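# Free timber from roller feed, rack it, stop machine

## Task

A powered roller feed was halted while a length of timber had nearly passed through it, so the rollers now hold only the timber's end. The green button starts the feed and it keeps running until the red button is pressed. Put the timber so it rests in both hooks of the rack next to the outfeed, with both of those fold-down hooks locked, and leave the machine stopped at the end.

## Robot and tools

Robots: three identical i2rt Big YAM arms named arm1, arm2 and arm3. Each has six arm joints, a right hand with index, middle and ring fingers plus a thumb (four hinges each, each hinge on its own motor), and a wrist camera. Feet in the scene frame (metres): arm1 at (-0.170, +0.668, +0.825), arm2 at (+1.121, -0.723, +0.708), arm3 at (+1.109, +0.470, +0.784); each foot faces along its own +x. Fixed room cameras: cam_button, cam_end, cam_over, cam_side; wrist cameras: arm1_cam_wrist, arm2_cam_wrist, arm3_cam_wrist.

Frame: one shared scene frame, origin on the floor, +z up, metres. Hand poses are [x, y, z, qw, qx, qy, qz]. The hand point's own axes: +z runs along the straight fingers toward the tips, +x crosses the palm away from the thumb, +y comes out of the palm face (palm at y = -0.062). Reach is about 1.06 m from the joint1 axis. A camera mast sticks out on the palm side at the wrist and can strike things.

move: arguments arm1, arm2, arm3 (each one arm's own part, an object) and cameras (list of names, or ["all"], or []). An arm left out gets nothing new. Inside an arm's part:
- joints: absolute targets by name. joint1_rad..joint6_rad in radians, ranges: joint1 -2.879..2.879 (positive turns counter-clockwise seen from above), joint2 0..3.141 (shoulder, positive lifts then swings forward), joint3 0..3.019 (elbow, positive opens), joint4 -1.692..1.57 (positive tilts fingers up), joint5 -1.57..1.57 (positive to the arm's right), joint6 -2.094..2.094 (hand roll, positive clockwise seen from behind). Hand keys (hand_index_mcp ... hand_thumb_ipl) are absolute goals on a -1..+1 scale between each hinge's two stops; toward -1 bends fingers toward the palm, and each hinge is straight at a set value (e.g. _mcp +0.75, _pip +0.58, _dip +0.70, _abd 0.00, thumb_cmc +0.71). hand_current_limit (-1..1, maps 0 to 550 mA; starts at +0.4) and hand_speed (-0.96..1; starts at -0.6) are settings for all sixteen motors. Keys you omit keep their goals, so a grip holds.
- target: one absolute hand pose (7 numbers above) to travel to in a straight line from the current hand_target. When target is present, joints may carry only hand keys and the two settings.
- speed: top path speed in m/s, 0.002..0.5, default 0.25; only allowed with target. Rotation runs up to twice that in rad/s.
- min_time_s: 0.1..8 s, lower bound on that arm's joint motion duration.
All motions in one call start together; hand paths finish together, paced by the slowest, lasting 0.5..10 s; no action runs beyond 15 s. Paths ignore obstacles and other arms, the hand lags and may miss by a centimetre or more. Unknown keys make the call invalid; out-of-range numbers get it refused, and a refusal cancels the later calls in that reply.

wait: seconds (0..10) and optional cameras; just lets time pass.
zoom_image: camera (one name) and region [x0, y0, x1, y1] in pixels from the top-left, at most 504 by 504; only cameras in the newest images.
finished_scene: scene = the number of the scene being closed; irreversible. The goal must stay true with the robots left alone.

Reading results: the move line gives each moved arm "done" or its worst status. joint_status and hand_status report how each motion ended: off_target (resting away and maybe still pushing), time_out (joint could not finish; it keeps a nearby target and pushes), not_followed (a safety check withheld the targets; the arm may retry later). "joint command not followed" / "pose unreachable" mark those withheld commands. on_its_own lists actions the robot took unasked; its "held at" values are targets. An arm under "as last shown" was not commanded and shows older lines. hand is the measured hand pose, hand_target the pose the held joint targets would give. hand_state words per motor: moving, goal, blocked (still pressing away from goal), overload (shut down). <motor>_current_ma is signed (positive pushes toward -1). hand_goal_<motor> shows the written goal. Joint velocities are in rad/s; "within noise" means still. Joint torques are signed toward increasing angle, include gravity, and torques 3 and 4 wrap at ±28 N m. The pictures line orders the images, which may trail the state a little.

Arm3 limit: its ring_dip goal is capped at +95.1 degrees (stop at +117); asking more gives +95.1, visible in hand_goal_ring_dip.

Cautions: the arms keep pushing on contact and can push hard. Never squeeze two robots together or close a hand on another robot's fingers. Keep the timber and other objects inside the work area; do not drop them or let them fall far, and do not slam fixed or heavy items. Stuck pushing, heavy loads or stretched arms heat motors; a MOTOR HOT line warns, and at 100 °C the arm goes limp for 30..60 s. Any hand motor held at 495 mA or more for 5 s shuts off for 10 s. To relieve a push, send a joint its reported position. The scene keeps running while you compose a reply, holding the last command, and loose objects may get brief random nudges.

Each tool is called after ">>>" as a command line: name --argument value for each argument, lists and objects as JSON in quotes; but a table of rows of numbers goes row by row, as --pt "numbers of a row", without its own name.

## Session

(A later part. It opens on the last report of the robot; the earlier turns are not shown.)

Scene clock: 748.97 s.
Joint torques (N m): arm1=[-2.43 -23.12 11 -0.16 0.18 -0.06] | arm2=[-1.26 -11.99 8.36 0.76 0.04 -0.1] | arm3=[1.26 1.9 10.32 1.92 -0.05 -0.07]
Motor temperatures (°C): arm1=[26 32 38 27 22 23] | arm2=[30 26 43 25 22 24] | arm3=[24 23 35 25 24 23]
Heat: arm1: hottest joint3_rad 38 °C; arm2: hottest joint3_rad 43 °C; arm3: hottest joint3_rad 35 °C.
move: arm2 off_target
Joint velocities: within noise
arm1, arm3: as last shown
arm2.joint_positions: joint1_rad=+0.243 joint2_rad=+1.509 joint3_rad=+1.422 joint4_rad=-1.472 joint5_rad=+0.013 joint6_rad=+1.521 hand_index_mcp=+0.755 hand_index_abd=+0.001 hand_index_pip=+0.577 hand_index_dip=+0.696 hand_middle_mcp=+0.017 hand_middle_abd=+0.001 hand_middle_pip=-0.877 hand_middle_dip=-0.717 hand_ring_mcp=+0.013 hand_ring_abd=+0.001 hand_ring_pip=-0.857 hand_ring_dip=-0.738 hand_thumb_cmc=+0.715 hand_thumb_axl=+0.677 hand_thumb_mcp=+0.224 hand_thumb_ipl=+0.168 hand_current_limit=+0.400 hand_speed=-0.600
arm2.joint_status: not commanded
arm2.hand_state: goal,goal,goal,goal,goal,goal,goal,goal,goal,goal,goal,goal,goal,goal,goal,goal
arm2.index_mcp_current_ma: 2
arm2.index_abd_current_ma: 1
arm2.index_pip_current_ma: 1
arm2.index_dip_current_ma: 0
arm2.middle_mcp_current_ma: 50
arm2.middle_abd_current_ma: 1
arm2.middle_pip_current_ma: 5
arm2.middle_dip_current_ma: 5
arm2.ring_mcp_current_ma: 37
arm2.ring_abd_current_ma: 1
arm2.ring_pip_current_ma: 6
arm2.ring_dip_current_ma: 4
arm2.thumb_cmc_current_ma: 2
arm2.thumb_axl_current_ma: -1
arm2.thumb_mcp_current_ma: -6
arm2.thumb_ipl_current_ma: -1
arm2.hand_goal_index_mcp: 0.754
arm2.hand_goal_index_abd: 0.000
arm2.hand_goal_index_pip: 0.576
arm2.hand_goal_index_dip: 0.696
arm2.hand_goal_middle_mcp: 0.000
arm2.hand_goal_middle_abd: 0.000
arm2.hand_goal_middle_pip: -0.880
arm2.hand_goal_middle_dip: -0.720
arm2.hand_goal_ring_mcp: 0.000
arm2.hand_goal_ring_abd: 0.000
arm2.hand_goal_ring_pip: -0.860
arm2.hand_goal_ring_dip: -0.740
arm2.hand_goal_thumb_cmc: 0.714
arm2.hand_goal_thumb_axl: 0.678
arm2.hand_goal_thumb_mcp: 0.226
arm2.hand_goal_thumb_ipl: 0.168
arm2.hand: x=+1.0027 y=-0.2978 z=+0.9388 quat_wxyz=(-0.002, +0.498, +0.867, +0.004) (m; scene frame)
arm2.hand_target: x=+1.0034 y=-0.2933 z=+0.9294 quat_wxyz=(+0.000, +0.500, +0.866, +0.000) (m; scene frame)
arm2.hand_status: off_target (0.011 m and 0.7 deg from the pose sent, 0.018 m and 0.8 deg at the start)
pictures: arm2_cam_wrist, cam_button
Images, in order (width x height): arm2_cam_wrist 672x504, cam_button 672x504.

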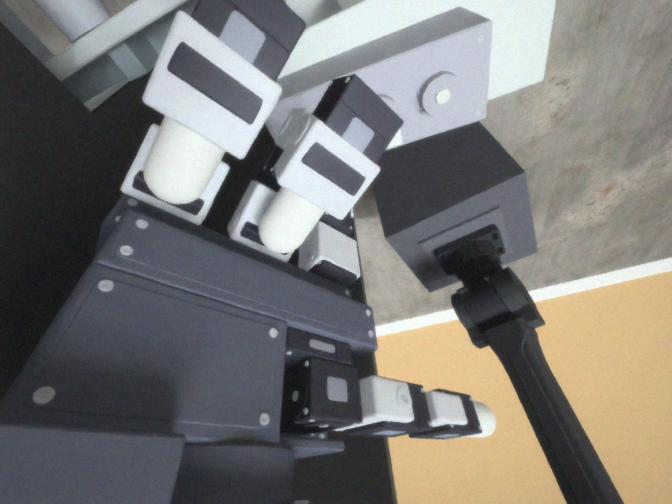

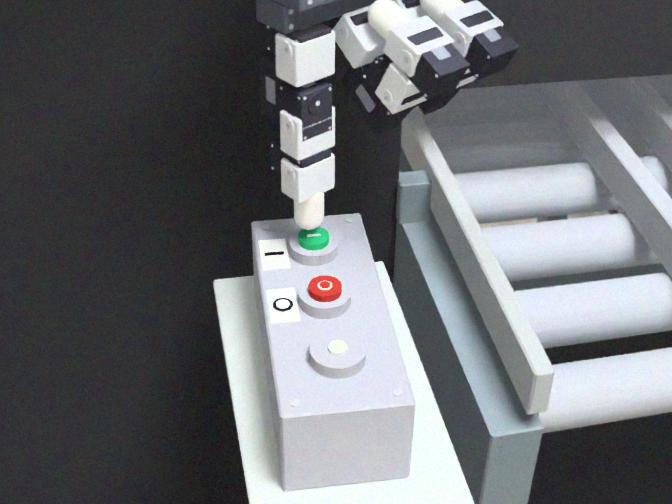

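>>> move --arm1 '{"target": [-0.60, 0.40, 1.08, 0.431, 0.705, -0.482, 0.293], "speed": 0.25, "joints": {"hand_ring_mcp": 0.753, "hand_ring_pip": 0.577, "hand_ring_dip": 0.696}}'

>>> move --arm1 '{"target": [-0.15, 0.14, 1.08, 0.431, 0.705, -0.482, 0.293], "speed": 0.25}' --cameras '["arm1_cam_wrist", "cam_over", "cam_side", "cam_end"]'

Scene clock: 893.80 s.
Joint torques (N m): arm1=[-1.44 -9.17 7.51 1.96 -1.21 0.1] | arm2=[-1.96 -12.4 8.5 0.96 0.07 -0.07] | arm3=[0.97 1.85 10.29 1.87 -0.05 -0.07]
Motor temperatures (°C): arm1=[26 33 43 26 22 23] | arm2=[29 26 42 25 22 23] | arm3=[23 23 36 25 24 23]
Heat: arm1: hottest joint3_rad 43 °C; arm2: hottest joint3_rad 42 °C; arm3: hottest joint3_rad 36 °C.
move: arm1 done
Joint velocities: within noise
arm1.joint_positions: joint1_rad=-1.361 joint2_rad=+1.233 joint3_rad=+0.926 joint4_rad=-0.750 joint5_rad=-1.005 joint6_rad=+0.217 hand_index_mcp=+0.755 hand_index_abd=+0.001 hand_index_pip=+0.576 hand_index_dip=+0.693 hand_middle_mcp=+0.755 hand_middle_abd=+0.001 hand_middle_pip=+0.576 hand_middle_dip=+0.693 hand_ring_mcp=+0.755 hand_ring_abd=+0.001 hand_ring_pip=+0.576 hand_ring_dip=+0.693 hand_thumb_cmc=+0.715 hand_thumb_axl=+0.677 hand_thumb_mcp=+0.223 hand_thumb_ipl=+0.168 hand_current_limit=+0.400 hand_speed=-0.600
arm1.joint_status: all done
arm1.hand_state: goal,goal,goal,goal,goal,goal,goal,goal,goal,goal,goal,goal,goal,goal,goal,goal
arm1.index_mcp_current_ma: 0
arm1.index_abd_current_ma: 0
arm1.index_pip_current_ma: -1
arm1.index_dip_current_ma: -1
arm1.middle_mcp_current_ma: 0
arm1.middle_abd_current_ma: 0
arm1.middle_pip_current_ma: -1
arm1.middle_dip_current_ma: -1
arm1.ring_mcp_current_ma: 0
arm1.ring_abd_current_ma: 0
arm1.ring_pip_current_ma: -1
arm1.ring_dip_current_ma: -1
arm1.thumb_cmc_current_ma: 0
arm1.thumb_axl_current_ma: 0
arm1.thumb_mcp_current_ma: -2
arm1.thumb_ipl_current_ma: 0
arm1.hand_goal_index_mcp: 0.754
arm1.hand_goal_index_abd: 0.000
arm1.hand_goal_index_pip: 0.578
arm1.hand_goal_index_dip: 0.696
arm1.hand_goal_middle_mcp: 0.754
arm1.hand_goal_middle_abd: 0.000
arm1.hand_goal_middle_pip: 0.578
arm1.hand_goal_middle_dip: 0.696
arm1.hand_goal_ring_mcp: 0.754
arm1.hand_goal_ring_abd: 0.000
arm1.hand_goal_ring_pip: 0.578
arm1.hand_goal_ring_dip: 0.696
arm1.hand_goal_thumb_cmc: 0.714
arm1.hand_goal_thumb_axl: 0.678
arm1.hand_goal_thumb_mcp: 0.226
arm1.hand_goal_thumb_ipl: 0.168
arm1.hand: x=-0.6059 y=+0.4044 z=+1.0792 quat_wxyz=(+0.424, +0.706, -0.489, +0.288) (m; scene frame)
arm1.hand_target: x=-0.6027 y=+0.4026 z=+1.0819 quat_wxyz=(+0.429, +0.705, -0.485, +0.289) (m; scene frame)
arm1.hand_status: done (0.007 m and 1.3 deg from the pose sent, 0.382 m and 66.7 deg at the start)
arm2, arm3: as last shown
arm2.hand_target: x=+1.0034 y=-0.2934 z=+0.9294 quat_wxyz=(+0.000, +0.500, +0.866, +0.000) (m; scene frame)
pictures: none

Scene clock: 896.90 s.
Joint torques (N m): arm1=[-1.26 -5.77 12.59 2.97 0.35 0.05] | arm2=[-1.08 -11.22 8.5 0.87 0.05 -0.07] | arm3=[0.91 1.96 10.35 1.87 -0.05 -0.07]
Motor temperatures (°C): arm1=[26 33 42 26 22 23] | arm2=[29 26 42 25 22 23] | arm3=[23 23 36 25 24 23]
Heat: arm1: hottest joint3_rad 42 °C; arm2: hottest joint3_rad 42 °C; arm3: hottest joint3_rad 36 °C.
move: arm1 off_target
Joint velocities: within noise
arm1.joint_positions: joint1_rad=+0.199 joint2_rad=+1.212 joint3_rad=+0.782 joint4_rad=-0.121 joint5_rad=+0.264 joint6_rad=+1.299 hand_index_mcp=+0.756 hand_index_abd=+0.001 hand_index_pip=+0.576 hand_index_dip=+0.693 hand_middle_mcp=+0.755 hand_middle_abd=+0.001 hand_middle_pip=+0.576 hand_middle_dip=+0.694 hand_ring_mcp=+0.756 hand_ring_abd=+0.001 hand_ring_pip=+0.576 hand_ring_dip=+0.693 hand_thumb_cmc=+0.715 hand_thumb_axl=+0.677 hand_thumb_mcp=+0.223 hand_thumb_ipl=+0.168 hand_current_limit=+0.400 hand_speed=-0.600
arm1.joint_status: not commanded
arm1.hand_state: goal,goal,goal,goal,goal,goal,goal,goal,goal,goal,goal,goal,goal,goal,goal,goal
arm1.index_mcp_current_ma: 1
arm1.index_abd_current_ma: 0
arm1.index_pip_current_ma: -1
arm1.index_dip_current_ma: -1
arm1.middle_mcp_current_ma: 0
arm1.middle_abd_current_ma: 0
arm1.middle_pip_current_ma: -1
arm1.middle_dip_current_ma: -1
arm1.ring_mcp_current_ma: 1
arm1.ring_abd_current_ma: 0
arm1.ring_pip_current_ma: -1
arm1.ring_dip_current_ma: -1
arm1.thumb_cmc_current_ma: 0
arm1.thumb_axl_current_ma: 0
arm1.thumb_mcp_current_ma: -2
arm1.thumb_ipl_current_ma: 0
arm1.hand_goal_index_mcp: 0.754
arm1.hand_goal_index_abd: 0.000
arm1.hand_goal_index_pip: 0.578
arm1.hand_goal_index_dip: 0.696
arm1.hand_goal_middle_mcp: 0.754
arm1.hand_goal_middle_abd: 0.000
arm1.hand_goal_middle_pip: 0.578
arm1.hand_goal_middle_dip: 0.696
arm1.hand_goal_ring_mcp: 0.754
arm1.hand_goal_ring_abd: 0.000
arm1.hand_goal_ring_pip: 0.578
arm1.hand_goal_ring_dip: 0.696
arm1.hand_goal_thumb_cmc: 0.714
arm1.hand_goal_thumb_axl: 0.678
arm1.hand_goal_thumb_mcp: 0.226
arm1.hand_goal_thumb_ipl: 0.168
arm1.hand: x=-0.1612 y=+0.1620 z=+1.0566 quat_wxyz=(+0.418, +0.726, -0.479, +0.262) (m; scene frame)
arm1.hand_target: x=-0.1542 y=+0.1440 z=+1.0795 quat_wxyz=(+0.432, +0.709, -0.480, +0.284) (m; scene frame)
arm1.hand_status: off_target (0.034 m and 4.5 deg from the pose sent, 0.527 m and 1.3 deg at the start)
arm2, arm3: as last shown
pictures: arm1_cam_wrist, cam_end, cam_over, cam_side
Images, in order (width x height): arm1_cam_wrist 672x504, cam_end 672x504, cam_over 672x504, cam_side 672x504.

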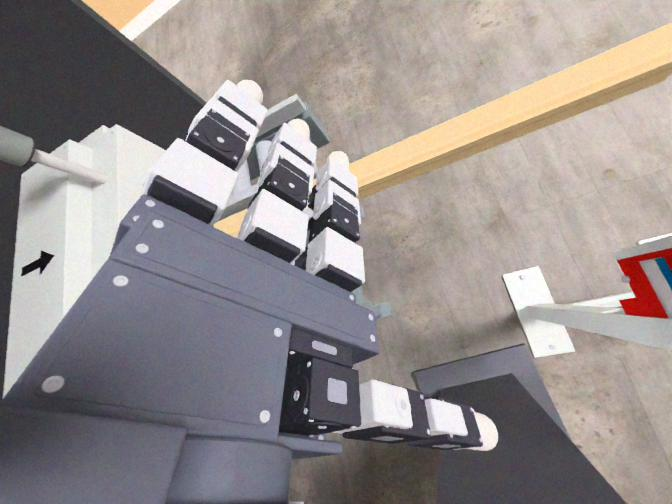

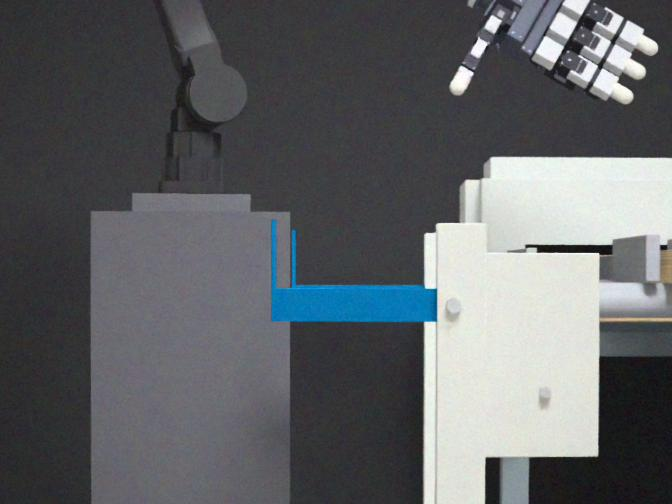

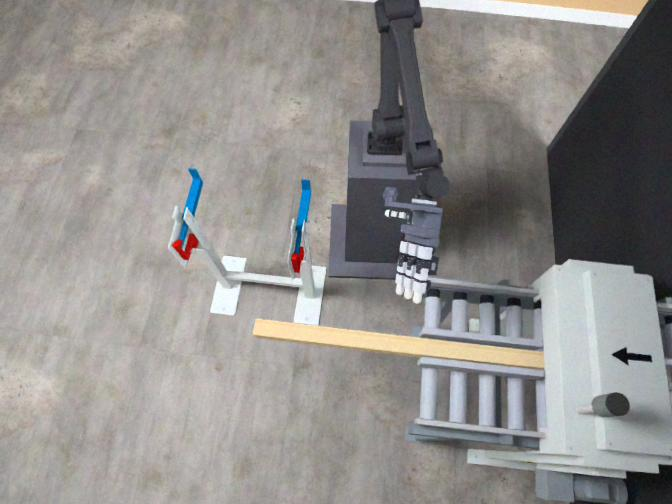

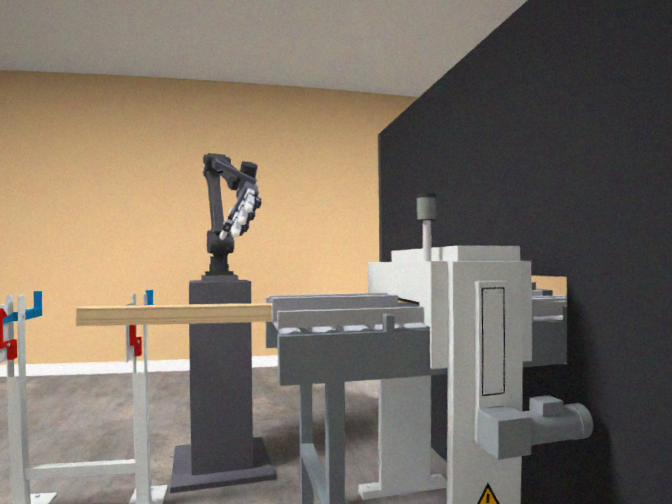

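>>> zoom_image --camera "arm1_cam_wrist" --region '[180, 60, 440, 340]'

>>> zoom_image --camera "cam_over" --region '[360, 250, 580, 470]'

>>> zoom_image --camera "cam_side" --region '[250, 230, 450, 420]'

>>> zoom_image --camera "cam_side" --region '[0, 270, 170, 400]'

Scaled by 1.800 from the camera's 672x504 image, which has a finer 960x720 frame.

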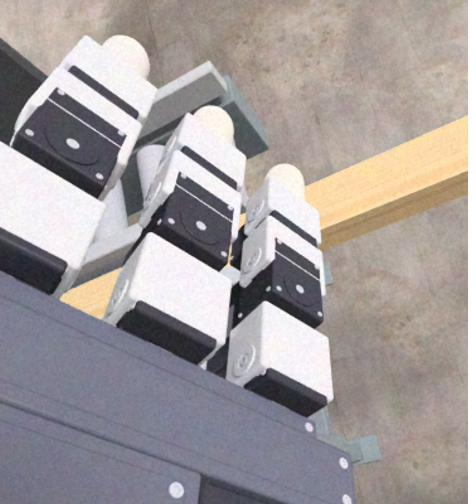

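Scaled by 2.291 from the camera's 672x504 image, which has a finer 960x720 frame.

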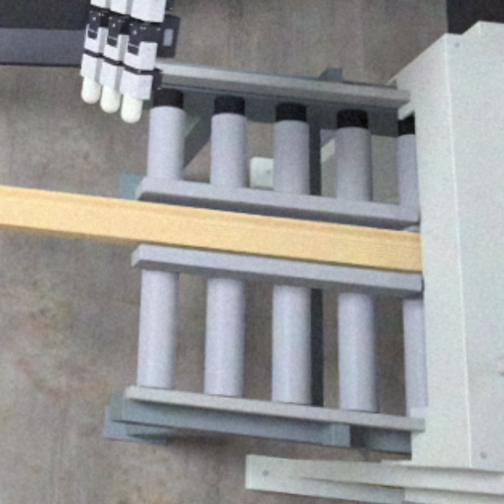

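Scaled by 2.520 from the camera's 672x504 image, which has a finer 960x720 frame.

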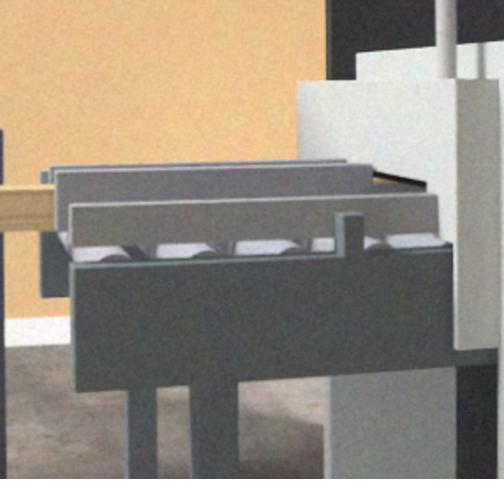

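Scaled by 2.965 from the camera's 672x504 image, which has a finer 960x720 frame.

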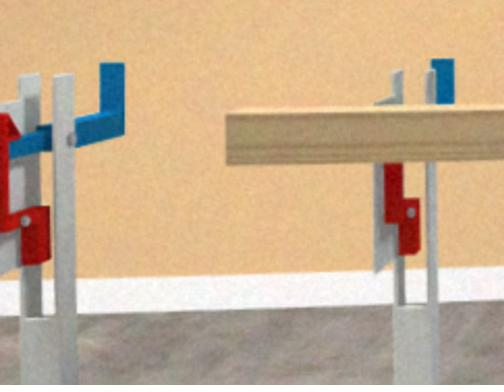

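>>> move --arm1 '{"target": [-0.165, 0.22, 0.84, 0.7071, 0.7071, 0.0, 0.0], "speed": 0.2}' --cameras '["arm1_cam_wrist", "cam_over", "cam_side"]'

Scene clock: 947.13 s.
Joint torques (N m): arm1=[-2.2 -9.99 -0.25 3.3 -0.09 -0.18] | arm2=[-0.85 -11.58 8.39 0.83 0.07 -0.13] | arm3=[1.14 1.96 10.33 1.94 -0.04 -0.07]
Motor temperatures (°C): arm1=[26 30 41 26 22 23] | arm2=[29 26 42 25 22 23] | arm3=[23 23 36 25 24 23]
Heat: arm1: hottest joint3_rad 41 °C; arm2: hottest joint3_rad 42 °C; arm3: hottest joint3_rad 36 °C.
move: arm1 off_target
Joint velocities: within noise
arm1.joint_positions: joint1_rad=+0.107 joint2_rad=+2.217 joint3_rad=+0.374 joint4_rad=+1.522 joint5_rad=+0.248 joint6_rad=+0.125 hand_index_mcp=+0.762 hand_index_abd=+0.001 hand_index_pip=+0.578 hand_index_dip=+0.693 hand_middle_mcp=+0.761 hand_middle_abd=+0.001 hand_middle_pip=+0.578 hand_middle_dip=+0.694 hand_ring_mcp=+0.762 hand_ring_abd=+0.001 hand_ring_pip=+0.578 hand_ring_dip=+0.694 hand_thumb_cmc=+0.721 hand_thumb_axl=+0.677 hand_thumb_mcp=+0.223 hand_thumb_ipl=+0.168 hand_current_limit=+0.400 hand_speed=-0.600
arm1.joint_status: not commanded
arm1.hand_state: goal,goal,goal,goal,goal,goal,goal,goal,goal,goal,goal,goal,goal,goal,goal,goal
arm1.index_mcp_current_ma: 6
arm1.index_abd_current_ma: 0
arm1.index_pip_current_ma: 0
arm1.index_dip_current_ma: -1
arm1.middle_mcp_current_ma: 5
arm1.middle_abd_current_ma: 0
arm1.middle_pip_current_ma: 0
arm1.middle_dip_current_ma: -1
arm1.ring_mcp_current_ma: 6
arm1.ring_abd_current_ma: 0
arm1.ring_pip_current_ma: 0
arm1.ring_dip_current_ma: -1
arm1.thumb_cmc_current_ma: 5
arm1.thumb_axl_current_ma: 0
arm1.thumb_mcp_current_ma: -2
arm1.thumb_ipl_current_ma: 0
arm1.hand_goal_index_mcp: 0.754
arm1.hand_goal_index_abd: 0.000
arm1.hand_goal_index_pip: 0.578
arm1.hand_goal_index_dip: 0.696
arm1.hand_goal_middle_mcp: 0.754
arm1.hand_goal_middle_abd: 0.000
arm1.hand_goal_middle_pip: 0.578
arm1.hand_goal_middle_dip: 0.696
arm1.hand_goal_ring_mcp: 0.754
arm1.hand_goal_ring_abd: 0.000
arm1.hand_goal_ring_pip: 0.578
arm1.hand_goal_ring_dip: 0.696
arm1.hand_goal_thumb_cmc: 0.714
arm1.hand_goal_thumb_axl: 0.678
arm1.hand_goal_thumb_mcp: 0.226
arm1.hand_goal_thumb_ipl: 0.168
arm1.hand: x=-0.1594 y=+0.2121 z=+0.8486 quat_wxyz=(+0.585, +0.809, -0.047, -0.007) (m; scene frame)
arm1.hand_target: x=-0.1643 y=+0.2168 z=+0.8451 quat_wxyz=(+0.584, +0.811, -0.045, -0.013) (m; scene frame)
arm1.hand_status: off_target (0.013 m and 19.0 deg from the pose sent, 0.224 m and 72.0 deg at the start; pose on its path clipped on 2 of 132 steps; a joint's target at an end of its range on 60 of 132 steps)
arm2, arm3: as last shown
pictures: arm1_cam_wrist, cam_over, cam_side
Images, in order (width x height): arm1_cam_wrist 672x504, cam_over 672x504, cam_side 672x504.

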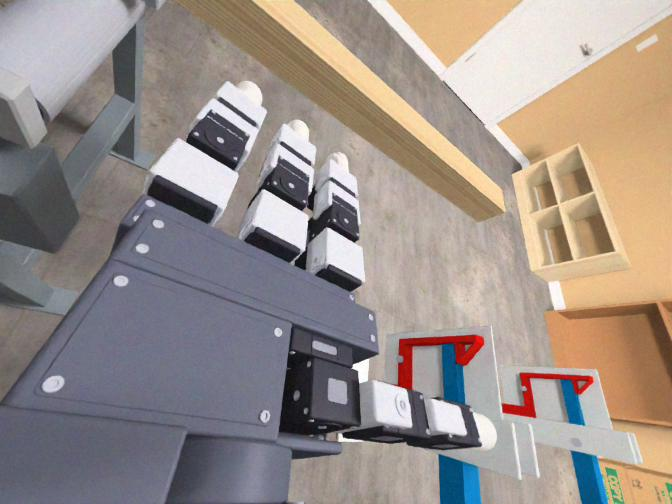

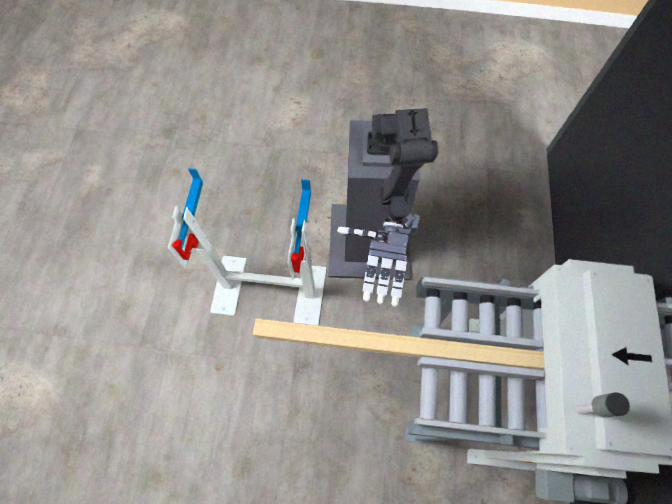

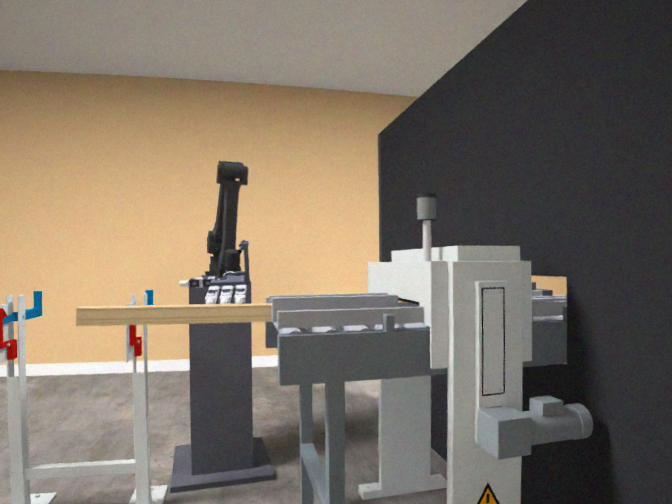

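>>> move --arm1 '{"target": [-0.165, 0.15, 0.71, 0.7071, 0.7071, 0.0, 0.0], "speed": 0.15}' --cameras '["cam_over", "cam_side"]'

>>> move --arm1 '{"target": [-0.165, 0.04, 0.70, 0.7071, 0.7071, 0.0, 0.0], "speed": 0.1}' --cameras '["arm1_cam_wrist", "cam_over", "cam_side", "cam_end"]'

Scene clock: 958.00 s.
Joint torques (N m): arm1=[-2.67 -12.16 0.47 3.28 -0.13 -0.17] | arm2=[-1.49 -11.16 8.57 0.98 0.11 -0.09] | arm3=[1.14 1.96 10.33 1.92 -0.04 -0.07]
Motor temperatures (°C): arm1=[26 30 40 26 22 23] | arm2=[29 26 42 25 22 23] | arm3=[23 23 36 25 24 23]
Heat: arm1: hottest joint3_rad 40 °C; arm2: hottest joint3_rad 42 °C; arm3: hottest joint3_rad 36 °C.
move: arm1 off_target
Joint velocities: within noise
arm1.joint_positions: joint1_rad=+0.073 joint2_rad=+2.609 joint3_rad=+0.733 joint4_rad=+1.524 joint5_rad=+0.230 joint6_rad=+0.116 hand_index_mcp=+0.762 hand_index_abd=+0.001 hand_index_pip=+0.578 hand_index_dip=+0.693 hand_middle_mcp=+0.761 hand_middle_abd=+0.001 hand_middle_pip=+0.578 hand_middle_dip=+0.694 hand_ring_mcp=+0.762 hand_ring_abd=+0.001 hand_ring_pip=+0.578 hand_ring_dip=+0.694 hand_thumb_cmc=+0.721 hand_thumb_axl=+0.677 hand_thumb_mcp=+0.223 hand_thumb_ipl=+0.168 hand_current_limit=+0.400 hand_speed=-0.600
arm1.joint_status: not commanded
arm1.hand_state: goal,goal,goal,goal,goal,goal,goal,goal,goal,goal,goal,goal,goal,goal,goal,goal
arm1.index_mcp_current_ma: 6
arm1.index_abd_current_ma: 0
arm1.index_pip_current_ma: 0
arm1.index_dip_current_ma: -1
arm1.middle_mcp_current_ma: 5
arm1.middle_abd_current_ma: 0
arm1.middle_pip_current_ma: 0
arm1.middle_dip_current_ma: -1
arm1.ring_mcp_current_ma: 6
arm1.ring_abd_current_ma: 0
arm1.ring_pip_current_ma: 0
arm1.ring_dip_current_ma: -1
arm1.thumb_cmc_current_ma: 5
arm1.thumb_axl_current_ma: 0
arm1.thumb_mcp_current_ma: -2
arm1.thumb_ipl_current_ma: 0
arm1.hand_goal_index_mcp: 0.754
arm1.hand_goal_index_abd: 0.000
arm1.hand_goal_index_pip: 0.578
arm1.hand_goal_index_dip: 0.696
arm1.hand_goal_middle_mcp: 0.754
arm1.hand_goal_middle_abd: 0.000
arm1.hand_goal_middle_pip: 0.578
arm1.hand_goal_middle_dip: 0.696
arm1.hand_goal_ring_mcp: 0.754
arm1.hand_goal_ring_abd: 0.000
arm1.hand_goal_ring_pip: 0.578
arm1.hand_goal_ring_dip: 0.696
arm1.hand_goal_thumb_cmc: 0.714
arm1.hand_goal_thumb_axl: 0.678
arm1.hand_goal_thumb_mcp: 0.226
arm1.hand_goal_thumb_ipl: 0.168
arm1.hand: x=-0.1602 y=+0.1468 z=+0.7155 quat_wxyz=(+0.572, +0.819, -0.050, -0.015) (m; scene frame)
arm1.hand_target: x=-0.1655 y=+0.1504 z=+0.7093 quat_wxyz=(+0.573, +0.818, -0.048, -0.021) (m; scene frame)
arm1.hand_status: off_target (0.008 m and 21.0 deg from the pose sent, 0.152 m and 19.0 deg at the start; pose on its path clipped on 25 of 57 steps; a joint's target at an end of its range on 57 of 57 steps)
arm2: as last shown
arm3.joint_positions: joint1_rad=-0.134 joint2_rad=+0.629 joint3_rad=+1.370 joint4_rad=-1.370 joint5_rad=-0.062 joint6_rad=+1.107 hand_index_mcp=+0.754 hand_index_abd=+0.000 hand_index_pip=+0.577 hand_index_dip=+0.696 hand_middle_mcp=+0.754 hand_middle_abd=+0.000 hand_middle_pip=+0.577 hand_middle_dip=+0.696 hand_ring_mcp=+0.754 hand_ring_abd=+0.000 hand_ring_pip=+0.577 hand_ring_dip=+0.696 hand_thumb_cmc=+0.714 hand_thumb_axl=+0.677 hand_thumb_mcp=+0.226 hand_thumb_ipl=+0.168 hand_current_limit=+0.400 hand_speed=-0.600
arm3.joint_status: not commanded
arm3.hand_state: goal,goal,goal,goal,goal,goal,goal,goal,goal,goal,goal,goal,goal,goal,goal,goal
arm3.index_mcp_current_ma: 0
arm3.index_abd_current_ma: 0
arm3.index_pip_current_ma: 0
arm3.index_dip_current_ma: 0
arm3.middle_mcp_current_ma: 0
arm3.middle_abd_current_ma: 0
arm3.middle_pip_current_ma: 0
arm3.middle_dip_current_ma: 0
arm3.ring_mcp_current_ma: 0
arm3.ring_abd_current_ma: 0
arm3.ring_pip_current_ma: 0
arm3.ring_dip_current_ma: 0
arm3.thumb_cmc_current_ma: 0
arm3.thumb_axl_current_ma: 0
arm3.thumb_mcp_current_ma: 0
arm3.thumb_ipl_current_ma: 0
arm3.hand_goal_index_mcp: 0.754
arm3.hand_goal_index_abd: 0.000
arm3.hand_goal_index_pip: 0.576
arm3.hand_goal_index_dip: 0.696
arm3.hand_goal_middle_mcp: 0.754
arm3.hand_goal_middle_abd: 0.000
arm3.hand_goal_middle_pip: 0.576
arm3.hand_goal_middle_dip: 0.696
arm3.hand_goal_ring_mcp: 0.754
arm3.hand_goal_ring_abd: 0.000
arm3.hand_goal_ring_pip: 0.576
arm3.hand_goal_ring_dip: 0.696
arm3.hand_goal_thumb_cmc: 0.714
arm3.hand_goal_thumb_axl: 0.678
arm3.hand_goal_thumb_mcp: 0.226
arm3.hand_goal_thumb_ipl: 0.168
arm3.hand: x=+0.9699 y=+0.2382 z=+1.3123 quat_wxyz=(+0.395, +0.705, -0.549, +0.214) (m; scene frame)
arm3.hand_target: x=+0.9704 y=+0.2405 z=+1.3241 quat_wxyz=(+0.406, +0.700, -0.545, +0.218) (m; scene frame)
arm3.hand_status: not commanded
pictures: cam_over, cam_side
Images, in order (width x height): cam_over 672x504, cam_side 672x504.

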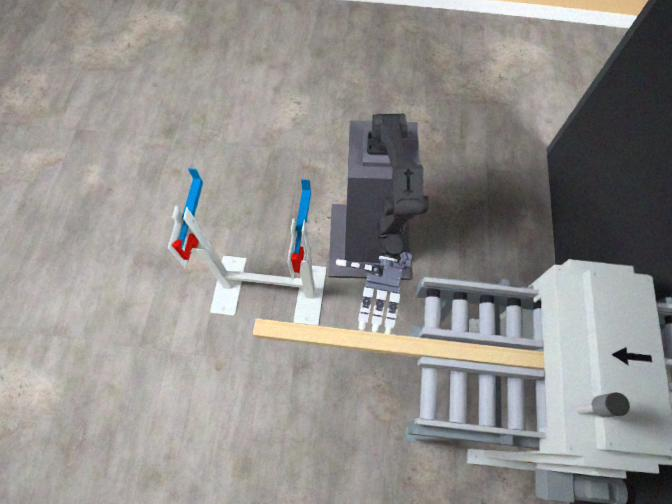

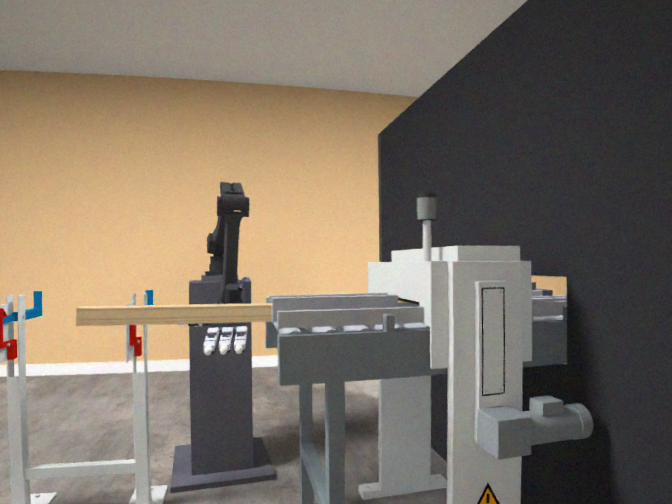

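Scene clock: 960.43 s.
Joint torques (N m): arm1=[-2.43 -15.15 2.73 3.17 -0.25 -0.15] | arm2=[-1.38 -11.52 8.39 0.76 0.06 -0.09] | arm3=[1.08 2.02 10.3 1.87 -0.06 -0.09]
Motor temperatures (°C): arm1=[26 30 40 26 22 23] | arm2=[29 26 42 25 22 23] | arm3=[23 23 36 25 24 23]
Heat: arm1: hottest joint3_rad 40 °C; arm2: hottest joint3_rad 42 °C; arm3: hottest joint3_rad 36 °C.
move: arm1 off_target
Joint velocities: within noise
arm1.joint_positions: joint1_rad=-0.005 joint2_rad=+2.752 joint3_rad=+1.127 joint4_rad=+1.524 joint5_rad=+0.090 joint6_rad=+0.021 hand_index_mcp=+0.762 hand_index_abd=+0.001 hand_index_pip=+0.578 hand_index_dip=+0.693 hand_middle_mcp=+0.761 hand_middle_abd=+0.001 hand_middle_pip=+0.578 hand_middle_dip=+0.694 hand_ring_mcp=+0.762 hand_ring_abd=+0.001 hand_ring_pip=+0.578 hand_ring_dip=+0.694 hand_thumb_cmc=+0.721 hand_thumb_axl=+0.677 hand_thumb_mcp=+0.223 hand_thumb_ipl=+0.168 hand_current_limit=+0.400 hand_speed=-0.600
arm1.joint_status: not commanded
arm1.hand_state: goal,goal,goal,goal,goal,goal,goal,goal,goal,goal,goal,goal,goal,goal,goal,goal
arm1.index_mcp_current_ma: 6
arm1.index_abd_current_ma: 0
arm1.index_pip_current_ma: 0
arm1.index_dip_current_ma: -1
arm1.middle_mcp_current_ma: 5
arm1.middle_abd_current_ma: 0
arm1.middle_pip_current_ma: 0
arm1.middle_dip_current_ma: -1
arm1.ring_mcp_current_ma: 7
arm1.ring_abd_current_ma: 0
arm1.ring_pip_current_ma: 0
arm1.ring_dip_current_ma: -1
arm1.thumb_cmc_current_ma: 5
arm1.thumb_axl_current_ma: 0
arm1.thumb_mcp_current_ma: -2
arm1.thumb_ipl_current_ma: 0
arm1.hand_goal_index_mcp: 0.754
arm1.hand_goal_index_abd: 0.000
arm1.hand_goal_index_pip: 0.578
arm1.hand_goal_index_dip: 0.696
arm1.hand_goal_middle_mcp: 0.754
arm1.hand_goal_middle_abd: 0.000
arm1.hand_goal_middle_pip: 0.578
arm1.hand_goal_middle_dip: 0.696
arm1.hand_goal_ring_mcp: 0.754
arm1.hand_goal_ring_abd: 0.000
arm1.hand_goal_ring_pip: 0.578
arm1.hand_goal_ring_dip: 0.696
arm1.hand_goal_thumb_cmc: 0.714
arm1.hand_goal_thumb_axl: 0.678
arm1.hand_goal_thumb_mcp: 0.226
arm1.hand_goal_thumb_ipl: 0.168
arm1.hand: x=-0.1612 y=+0.0382 z=+0.7087 quat_wxyz=(+0.667, +0.745, -0.010, +0.001) (m; scene frame)
arm1.hand_target: x=-0.1677 y=+0.0434 z=+0.6976 quat_wxyz=(+0.669, +0.743, -0.008, -0.006) (m; scene frame)
arm1.hand_status: off_target (0.010 m and 6.4 deg from the pose sent, 0.108 m and 21.0 deg at the start; a joint's target at an end of its range on 73 of 73 steps)
arm2, arm3: as last shown
pictures: arm1_cam_wrist, cam_end, cam_over, cam_side
Images, in order (width x height): arm1_cam_wrist 672x504, cam_end 672x504, cam_over 672x504, cam_side 672x504.

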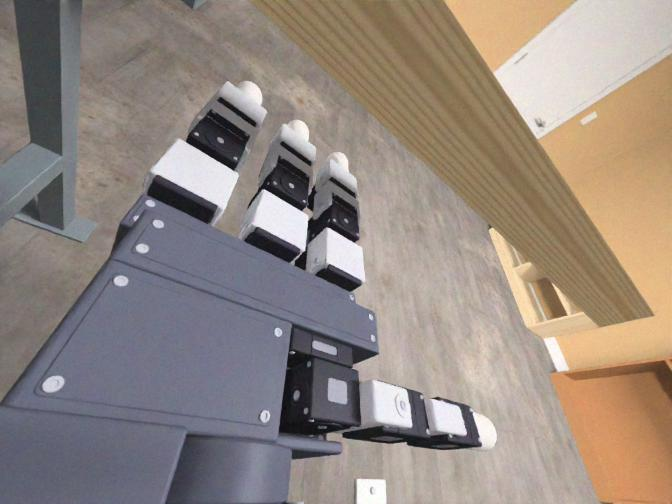

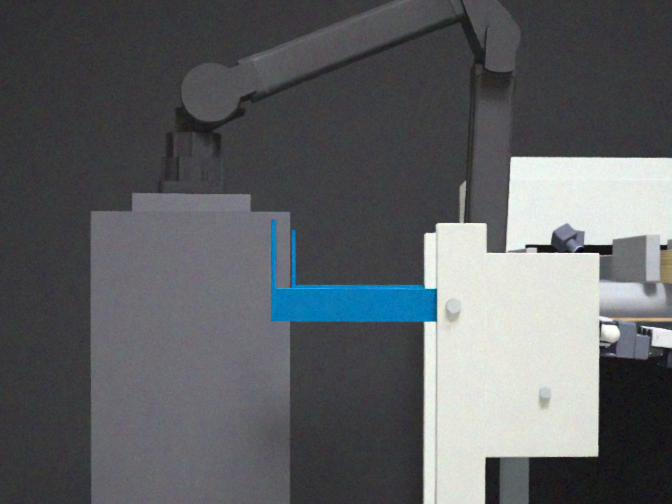

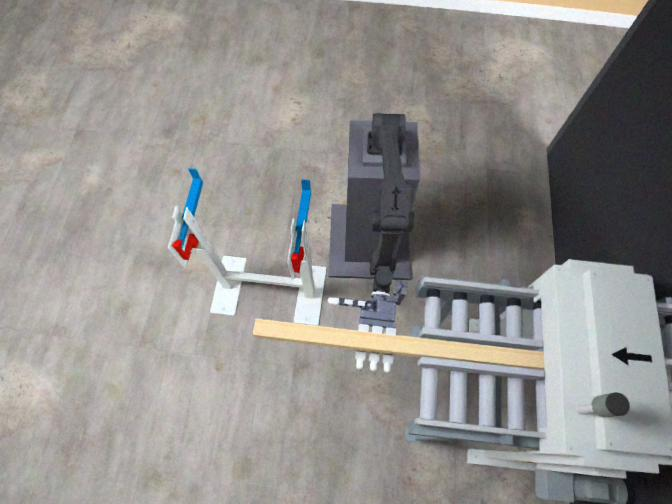

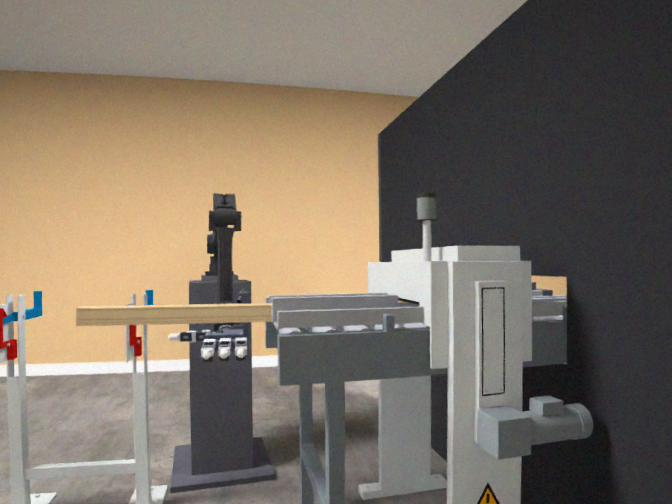

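>>> move --arm1 '{"target": [-0.155, -0.045, 0.71, 0.7071, 0.7071, 0.0, 0.0], "speed": 0.1}' --cameras '["arm1_cam_wrist", "cam_over", "cam_side", "cam_end"]'

>>> zoom_image --camera "cam_over" --region '[320, 240, 480, 400]'

>>> zoom_image --camera "cam_side" --region '[160, 270, 320, 390]'

Scene clock: 974.73 s.
Joint torques (N m): arm1=[-2.32 -17.32 5.18 1.57 -0.27 -0.17] | arm2=[-1.38 -12.22 8.42 0.85 0.1 -0.04] | arm3=[0.79 1.85 10.33 1.85 -0.05 -0.09]
Motor temperatures (°C): arm1=[26 30 38 26 22 23] | arm2=[29 26 42 25 22 23] | arm3=[23 23 36 25 24 23]
Heat: arm1: hottest joint3_rad 38 °C; arm2: hottest joint3_rad 42 °C; arm3: hottest joint3_rad 36 °C.
move: arm1 off_target
Joint velocities: within noise
arm1.joint_positions: joint1_rad=-0.005 joint2_rad=+2.797 joint3_rad=+1.406 joint4_rad=+1.433 joint5_rad=+0.073 joint6_rad=+0.010 hand_index_mcp=+0.762 hand_index_abd=+0.001 hand_index_pip=+0.578 hand_index_dip=+0.693 hand_middle_mcp=+0.761 hand_middle_abd=+0.001 hand_middle_pip=+0.578 hand_middle_dip=+0.694 hand_ring_mcp=+0.762 hand_ring_abd=+0.001 hand_ring_pip=+0.578 hand_ring_dip=+0.694 hand_thumb_cmc=+0.721 hand_thumb_axl=+0.677 hand_thumb_mcp=+0.224 hand_thumb_ipl=+0.168 hand_current_limit=+0.400 hand_speed=-0.600
arm1.joint_status: not commanded
arm1.hand_state: goal,goal,goal,goal,goal,goal,goal,goal,goal,goal,goal,goal,goal,goal,goal,goal
arm1.index_mcp_current_ma: 7
arm1.index_abd_current_ma: 0
arm1.index_pip_current_ma: 0
arm1.index_dip_current_ma: -1
arm1.middle_mcp_current_ma: 6
arm1.middle_abd_current_ma: 0
arm1.middle_pip_current_ma: 0
arm1.middle_dip_current_ma: -1
arm1.ring_mcp_current_ma: 7
arm1.ring_abd_current_ma: 0
arm1.ring_pip_current_ma: 0
arm1.ring_dip_current_ma: -1
arm1.thumb_cmc_current_ma: 5
arm1.thumb_axl_current_ma: 0
arm1.thumb_mcp_current_ma: -1
arm1.thumb_ipl_current_ma: 0
arm1.hand_goal_index_mcp: 0.754
arm1.hand_goal_index_abd: 0.000
arm1.hand_goal_index_pip: 0.578
arm1.hand_goal_index_dip: 0.696
arm1.hand_goal_middle_mcp: 0.754
arm1.hand_goal_middle_abd: 0.000
arm1.hand_goal_middle_pip: 0.578
arm1.hand_goal_middle_dip: 0.696
arm1.hand_goal_ring_mcp: 0.754
arm1.hand_goal_ring_abd: 0.000
arm1.hand_goal_ring_pip: 0.578
arm1.hand_goal_ring_dip: 0.696
arm1.hand_goal_thumb_cmc: 0.714
arm1.hand_goal_thumb_axl: 0.678
arm1.hand_goal_thumb_mcp: 0.226
arm1.hand_goal_thumb_ipl: 0.168
arm1.hand: x=-0.1511 y=-0.0435 z=+0.7327 quat_wxyz=(+0.719, +0.695, -0.004, +0.008) (m; scene frame)
arm1.hand_target: x=-0.1554 y=-0.0437 z=+0.7092 quat_wxyz=(+0.707, +0.708, +0.000, +0.000) (m; scene frame)
arm1.hand_status: off_target (0.023 m and 2.2 deg from the pose sent, 0.083 m and 6.4 deg at the start)
arm2, arm3: as last shown
pictures: arm1_cam_wrist, cam_end, cam_over, cam_side
Images, in order (width x height): arm1_cam_wrist 672x504, cam_end 672x504, cam_over 672x504, cam_side 672x504.

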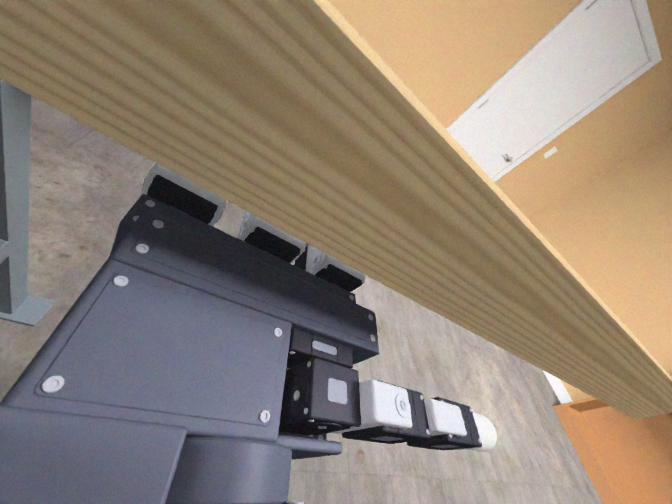

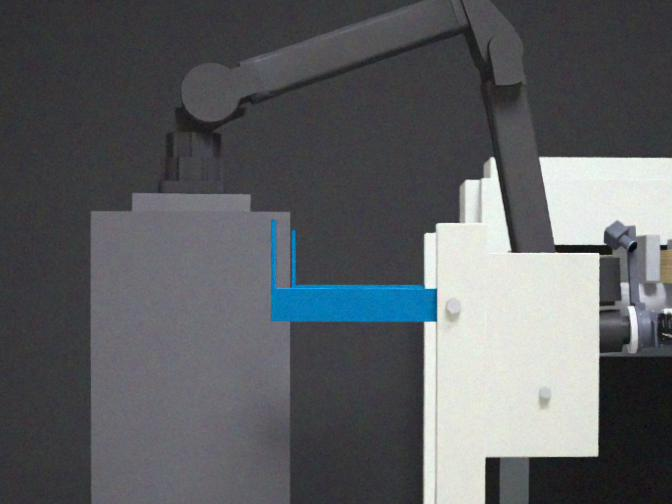

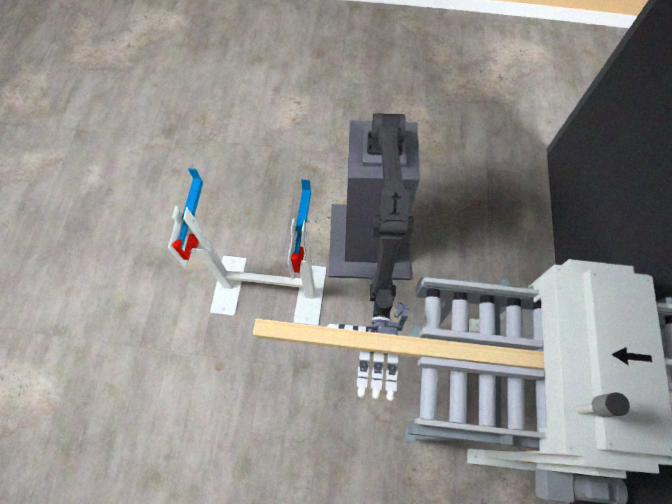

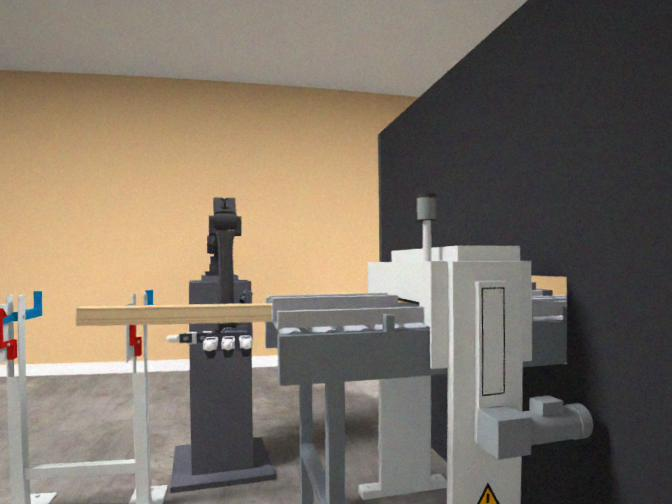

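Scaled by 3.150 from the camera's 672x504 image, which has a finer 960x720 frame.

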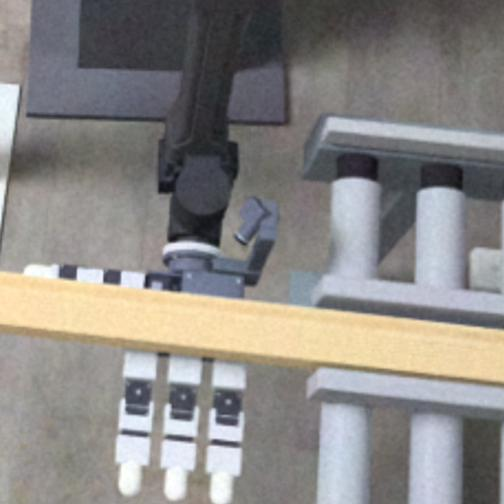

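Scaled by 3.150 from the camera's 672x504 image, which has a finer 960x720 frame.

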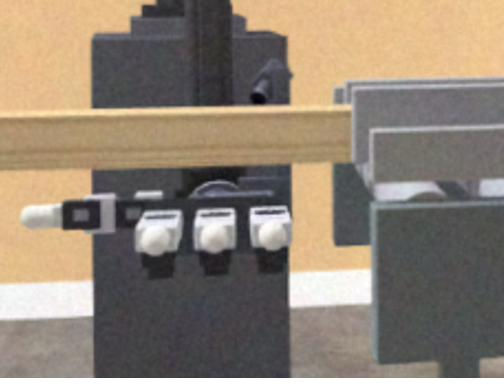

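>>> move --arm1 '{"target": [-0.155, -0.045, 0.735, 0.7071, 0.7071, 0.0, 0.0], "speed": 0.05, "joints": {"hand_thumb_cmc": -0.50}}' --cameras '["arm1_cam_wrist", "cam_over", "cam_side", "cam_end"]'

>>> zoom_image --camera "cam_over" --region '[320, 240, 480, 400]'

>>> zoom_image --camera "cam_side" --region '[160, 270, 320, 390]'

Scene clock: 999.30 s.
Joint torques (N m): arm1=[-2.2 -21.54 2.82 1.62 -0.21 -0.08] | arm2=[-1.26 -11.22 8.43 0.95 0.06 -0.1] | arm3=[1.14 1.79 10.28 1.83 -0.06 -0.07]
Motor temperatures (°C): arm1=[25 30 37 26 22 23] | arm2=[29 26 42 25 22 23] | arm3=[23 23 36 25 24 23]
Heat: arm1: hottest joint3_rad 37 °C; arm2: hottest joint3_rad 42 °C; arm3: hottest joint3_rad 36 °C.
move: arm1 done
Joint velocities: within noise
arm1.joint_positions: joint1_rad=-0.005 joint2_rad=+2.787 joint3_rad=+1.388 joint4_rad=+1.421 joint5_rad=+0.073 joint6_rad=+0.010 hand_index_mcp=+0.762 hand_index_abd=+0.001 hand_index_pip=+0.578 hand_index_dip=+0.693 hand_middle_mcp=+0.761 hand_middle_abd=+0.001 hand_middle_pip=+0.578 hand_middle_dip=+0.694 hand_ring_mcp=+0.763 hand_ring_abd=+0.001 hand_ring_pip=+0.578 hand_ring_dip=+0.694 hand_thumb_cmc=-0.495 hand_thumb_axl=+0.677 hand_thumb_mcp=+0.224 hand_thumb_ipl=+0.168 hand_current_limit=+0.400 hand_speed=-0.600
arm1.joint_status: all done
arm1.hand_state: goal,goal,goal,goal,goal,goal,goal,goal,goal,goal,goal,goal,goal,goal,goal,goal
arm1.index_mcp_current_ma: 7
arm1.index_abd_current_ma: 0
arm1.index_pip_current_ma: 0
arm1.index_dip_current_ma: -1
arm1.middle_mcp_current_ma: 6
arm1.middle_abd_current_ma: 0
arm1.middle_pip_current_ma: 0
arm1.middle_dip_current_ma: -1
arm1.ring_mcp_current_ma: 7
arm1.ring_abd_current_ma: 0
arm1.ring_pip_current_ma: 0
arm1.ring_dip_current_ma: -1
arm1.thumb_cmc_current_ma: 3
arm1.thumb_axl_current_ma: 0
arm1.thumb_mcp_current_ma: -1
arm1.thumb_ipl_current_ma: 0
arm1.hand_goal_index_mcp: 0.754
arm1.hand_goal_index_abd: 0.000
arm1.hand_goal_index_pip: 0.578
arm1.hand_goal_index_dip: 0.696
arm1.hand_goal_middle_mcp: 0.754
arm1.hand_goal_middle_abd: 0.000
arm1.hand_goal_middle_pip: 0.578
arm1.hand_goal_middle_dip: 0.696
arm1.hand_goal_ring_mcp: 0.754
arm1.hand_goal_ring_abd: 0.000
arm1.hand_goal_ring_pip: 0.578
arm1.hand_goal_ring_dip: 0.696
arm1.hand_goal_thumb_cmc: -0.500
arm1.hand_goal_thumb_axl: 0.678
arm1.hand_goal_thumb_mcp: 0.226
arm1.hand_goal_thumb_ipl: 0.168
arm1.hand: x=-0.1513 y=-0.0414 z=+0.7304 quat_wxyz=(+0.711, +0.703, -0.004, +0.007) (m; scene frame)
arm1.hand_target: x=-0.1551 y=-0.0450 z=+0.7351 quat_wxyz=(+0.707, +0.707, +0.000, +0.000) (m; scene frame)
arm1.hand_status: done (0.007 m and 1.1 deg from the pose sent, 0.005 m and 2.2 deg at the start)
arm2, arm3: as last shown
pictures: arm1_cam_wrist, cam_end, cam_over, cam_side
Images, in order (width x height): arm1_cam_wrist 672x504, cam_end 672x504, cam_over 672x504, cam_side 672x504.

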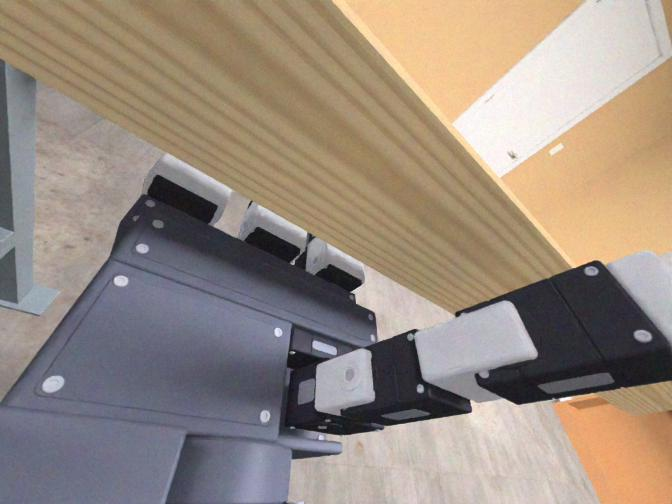

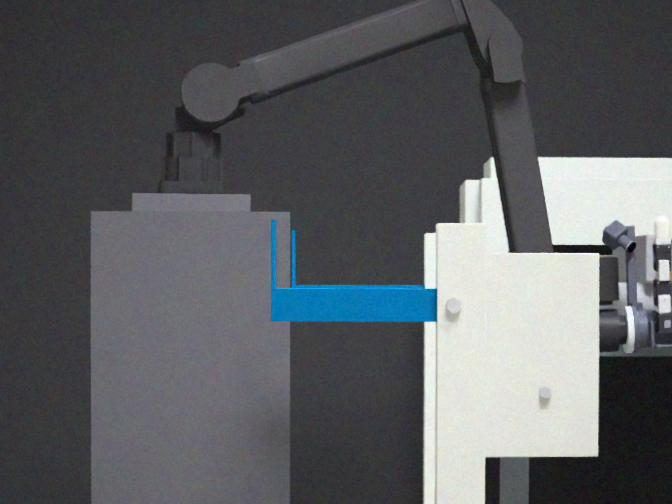

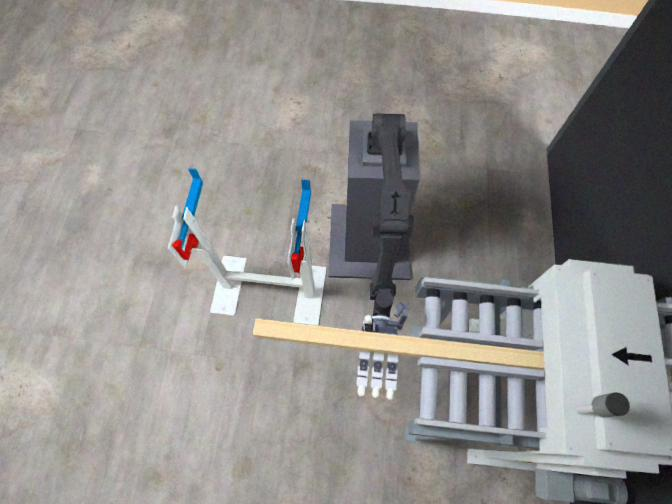

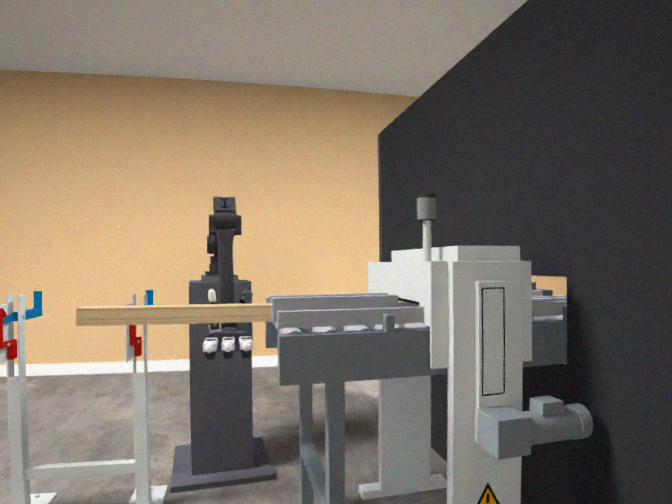

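Scaled by 3.150 from the camera's 672x504 image, which has a finer 960x720 frame.

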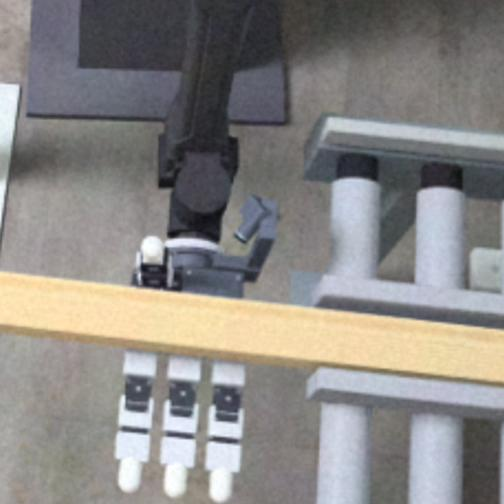

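Scaled by 3.150 from the camera's 672x504 image, which has a finer 960x720 frame.

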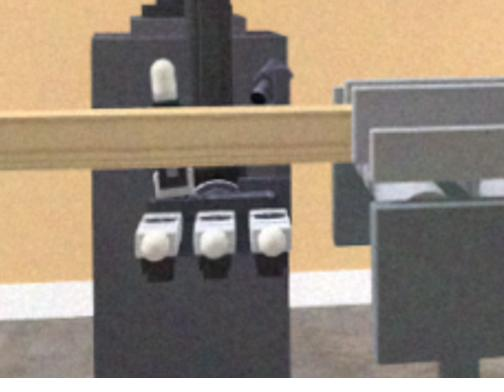

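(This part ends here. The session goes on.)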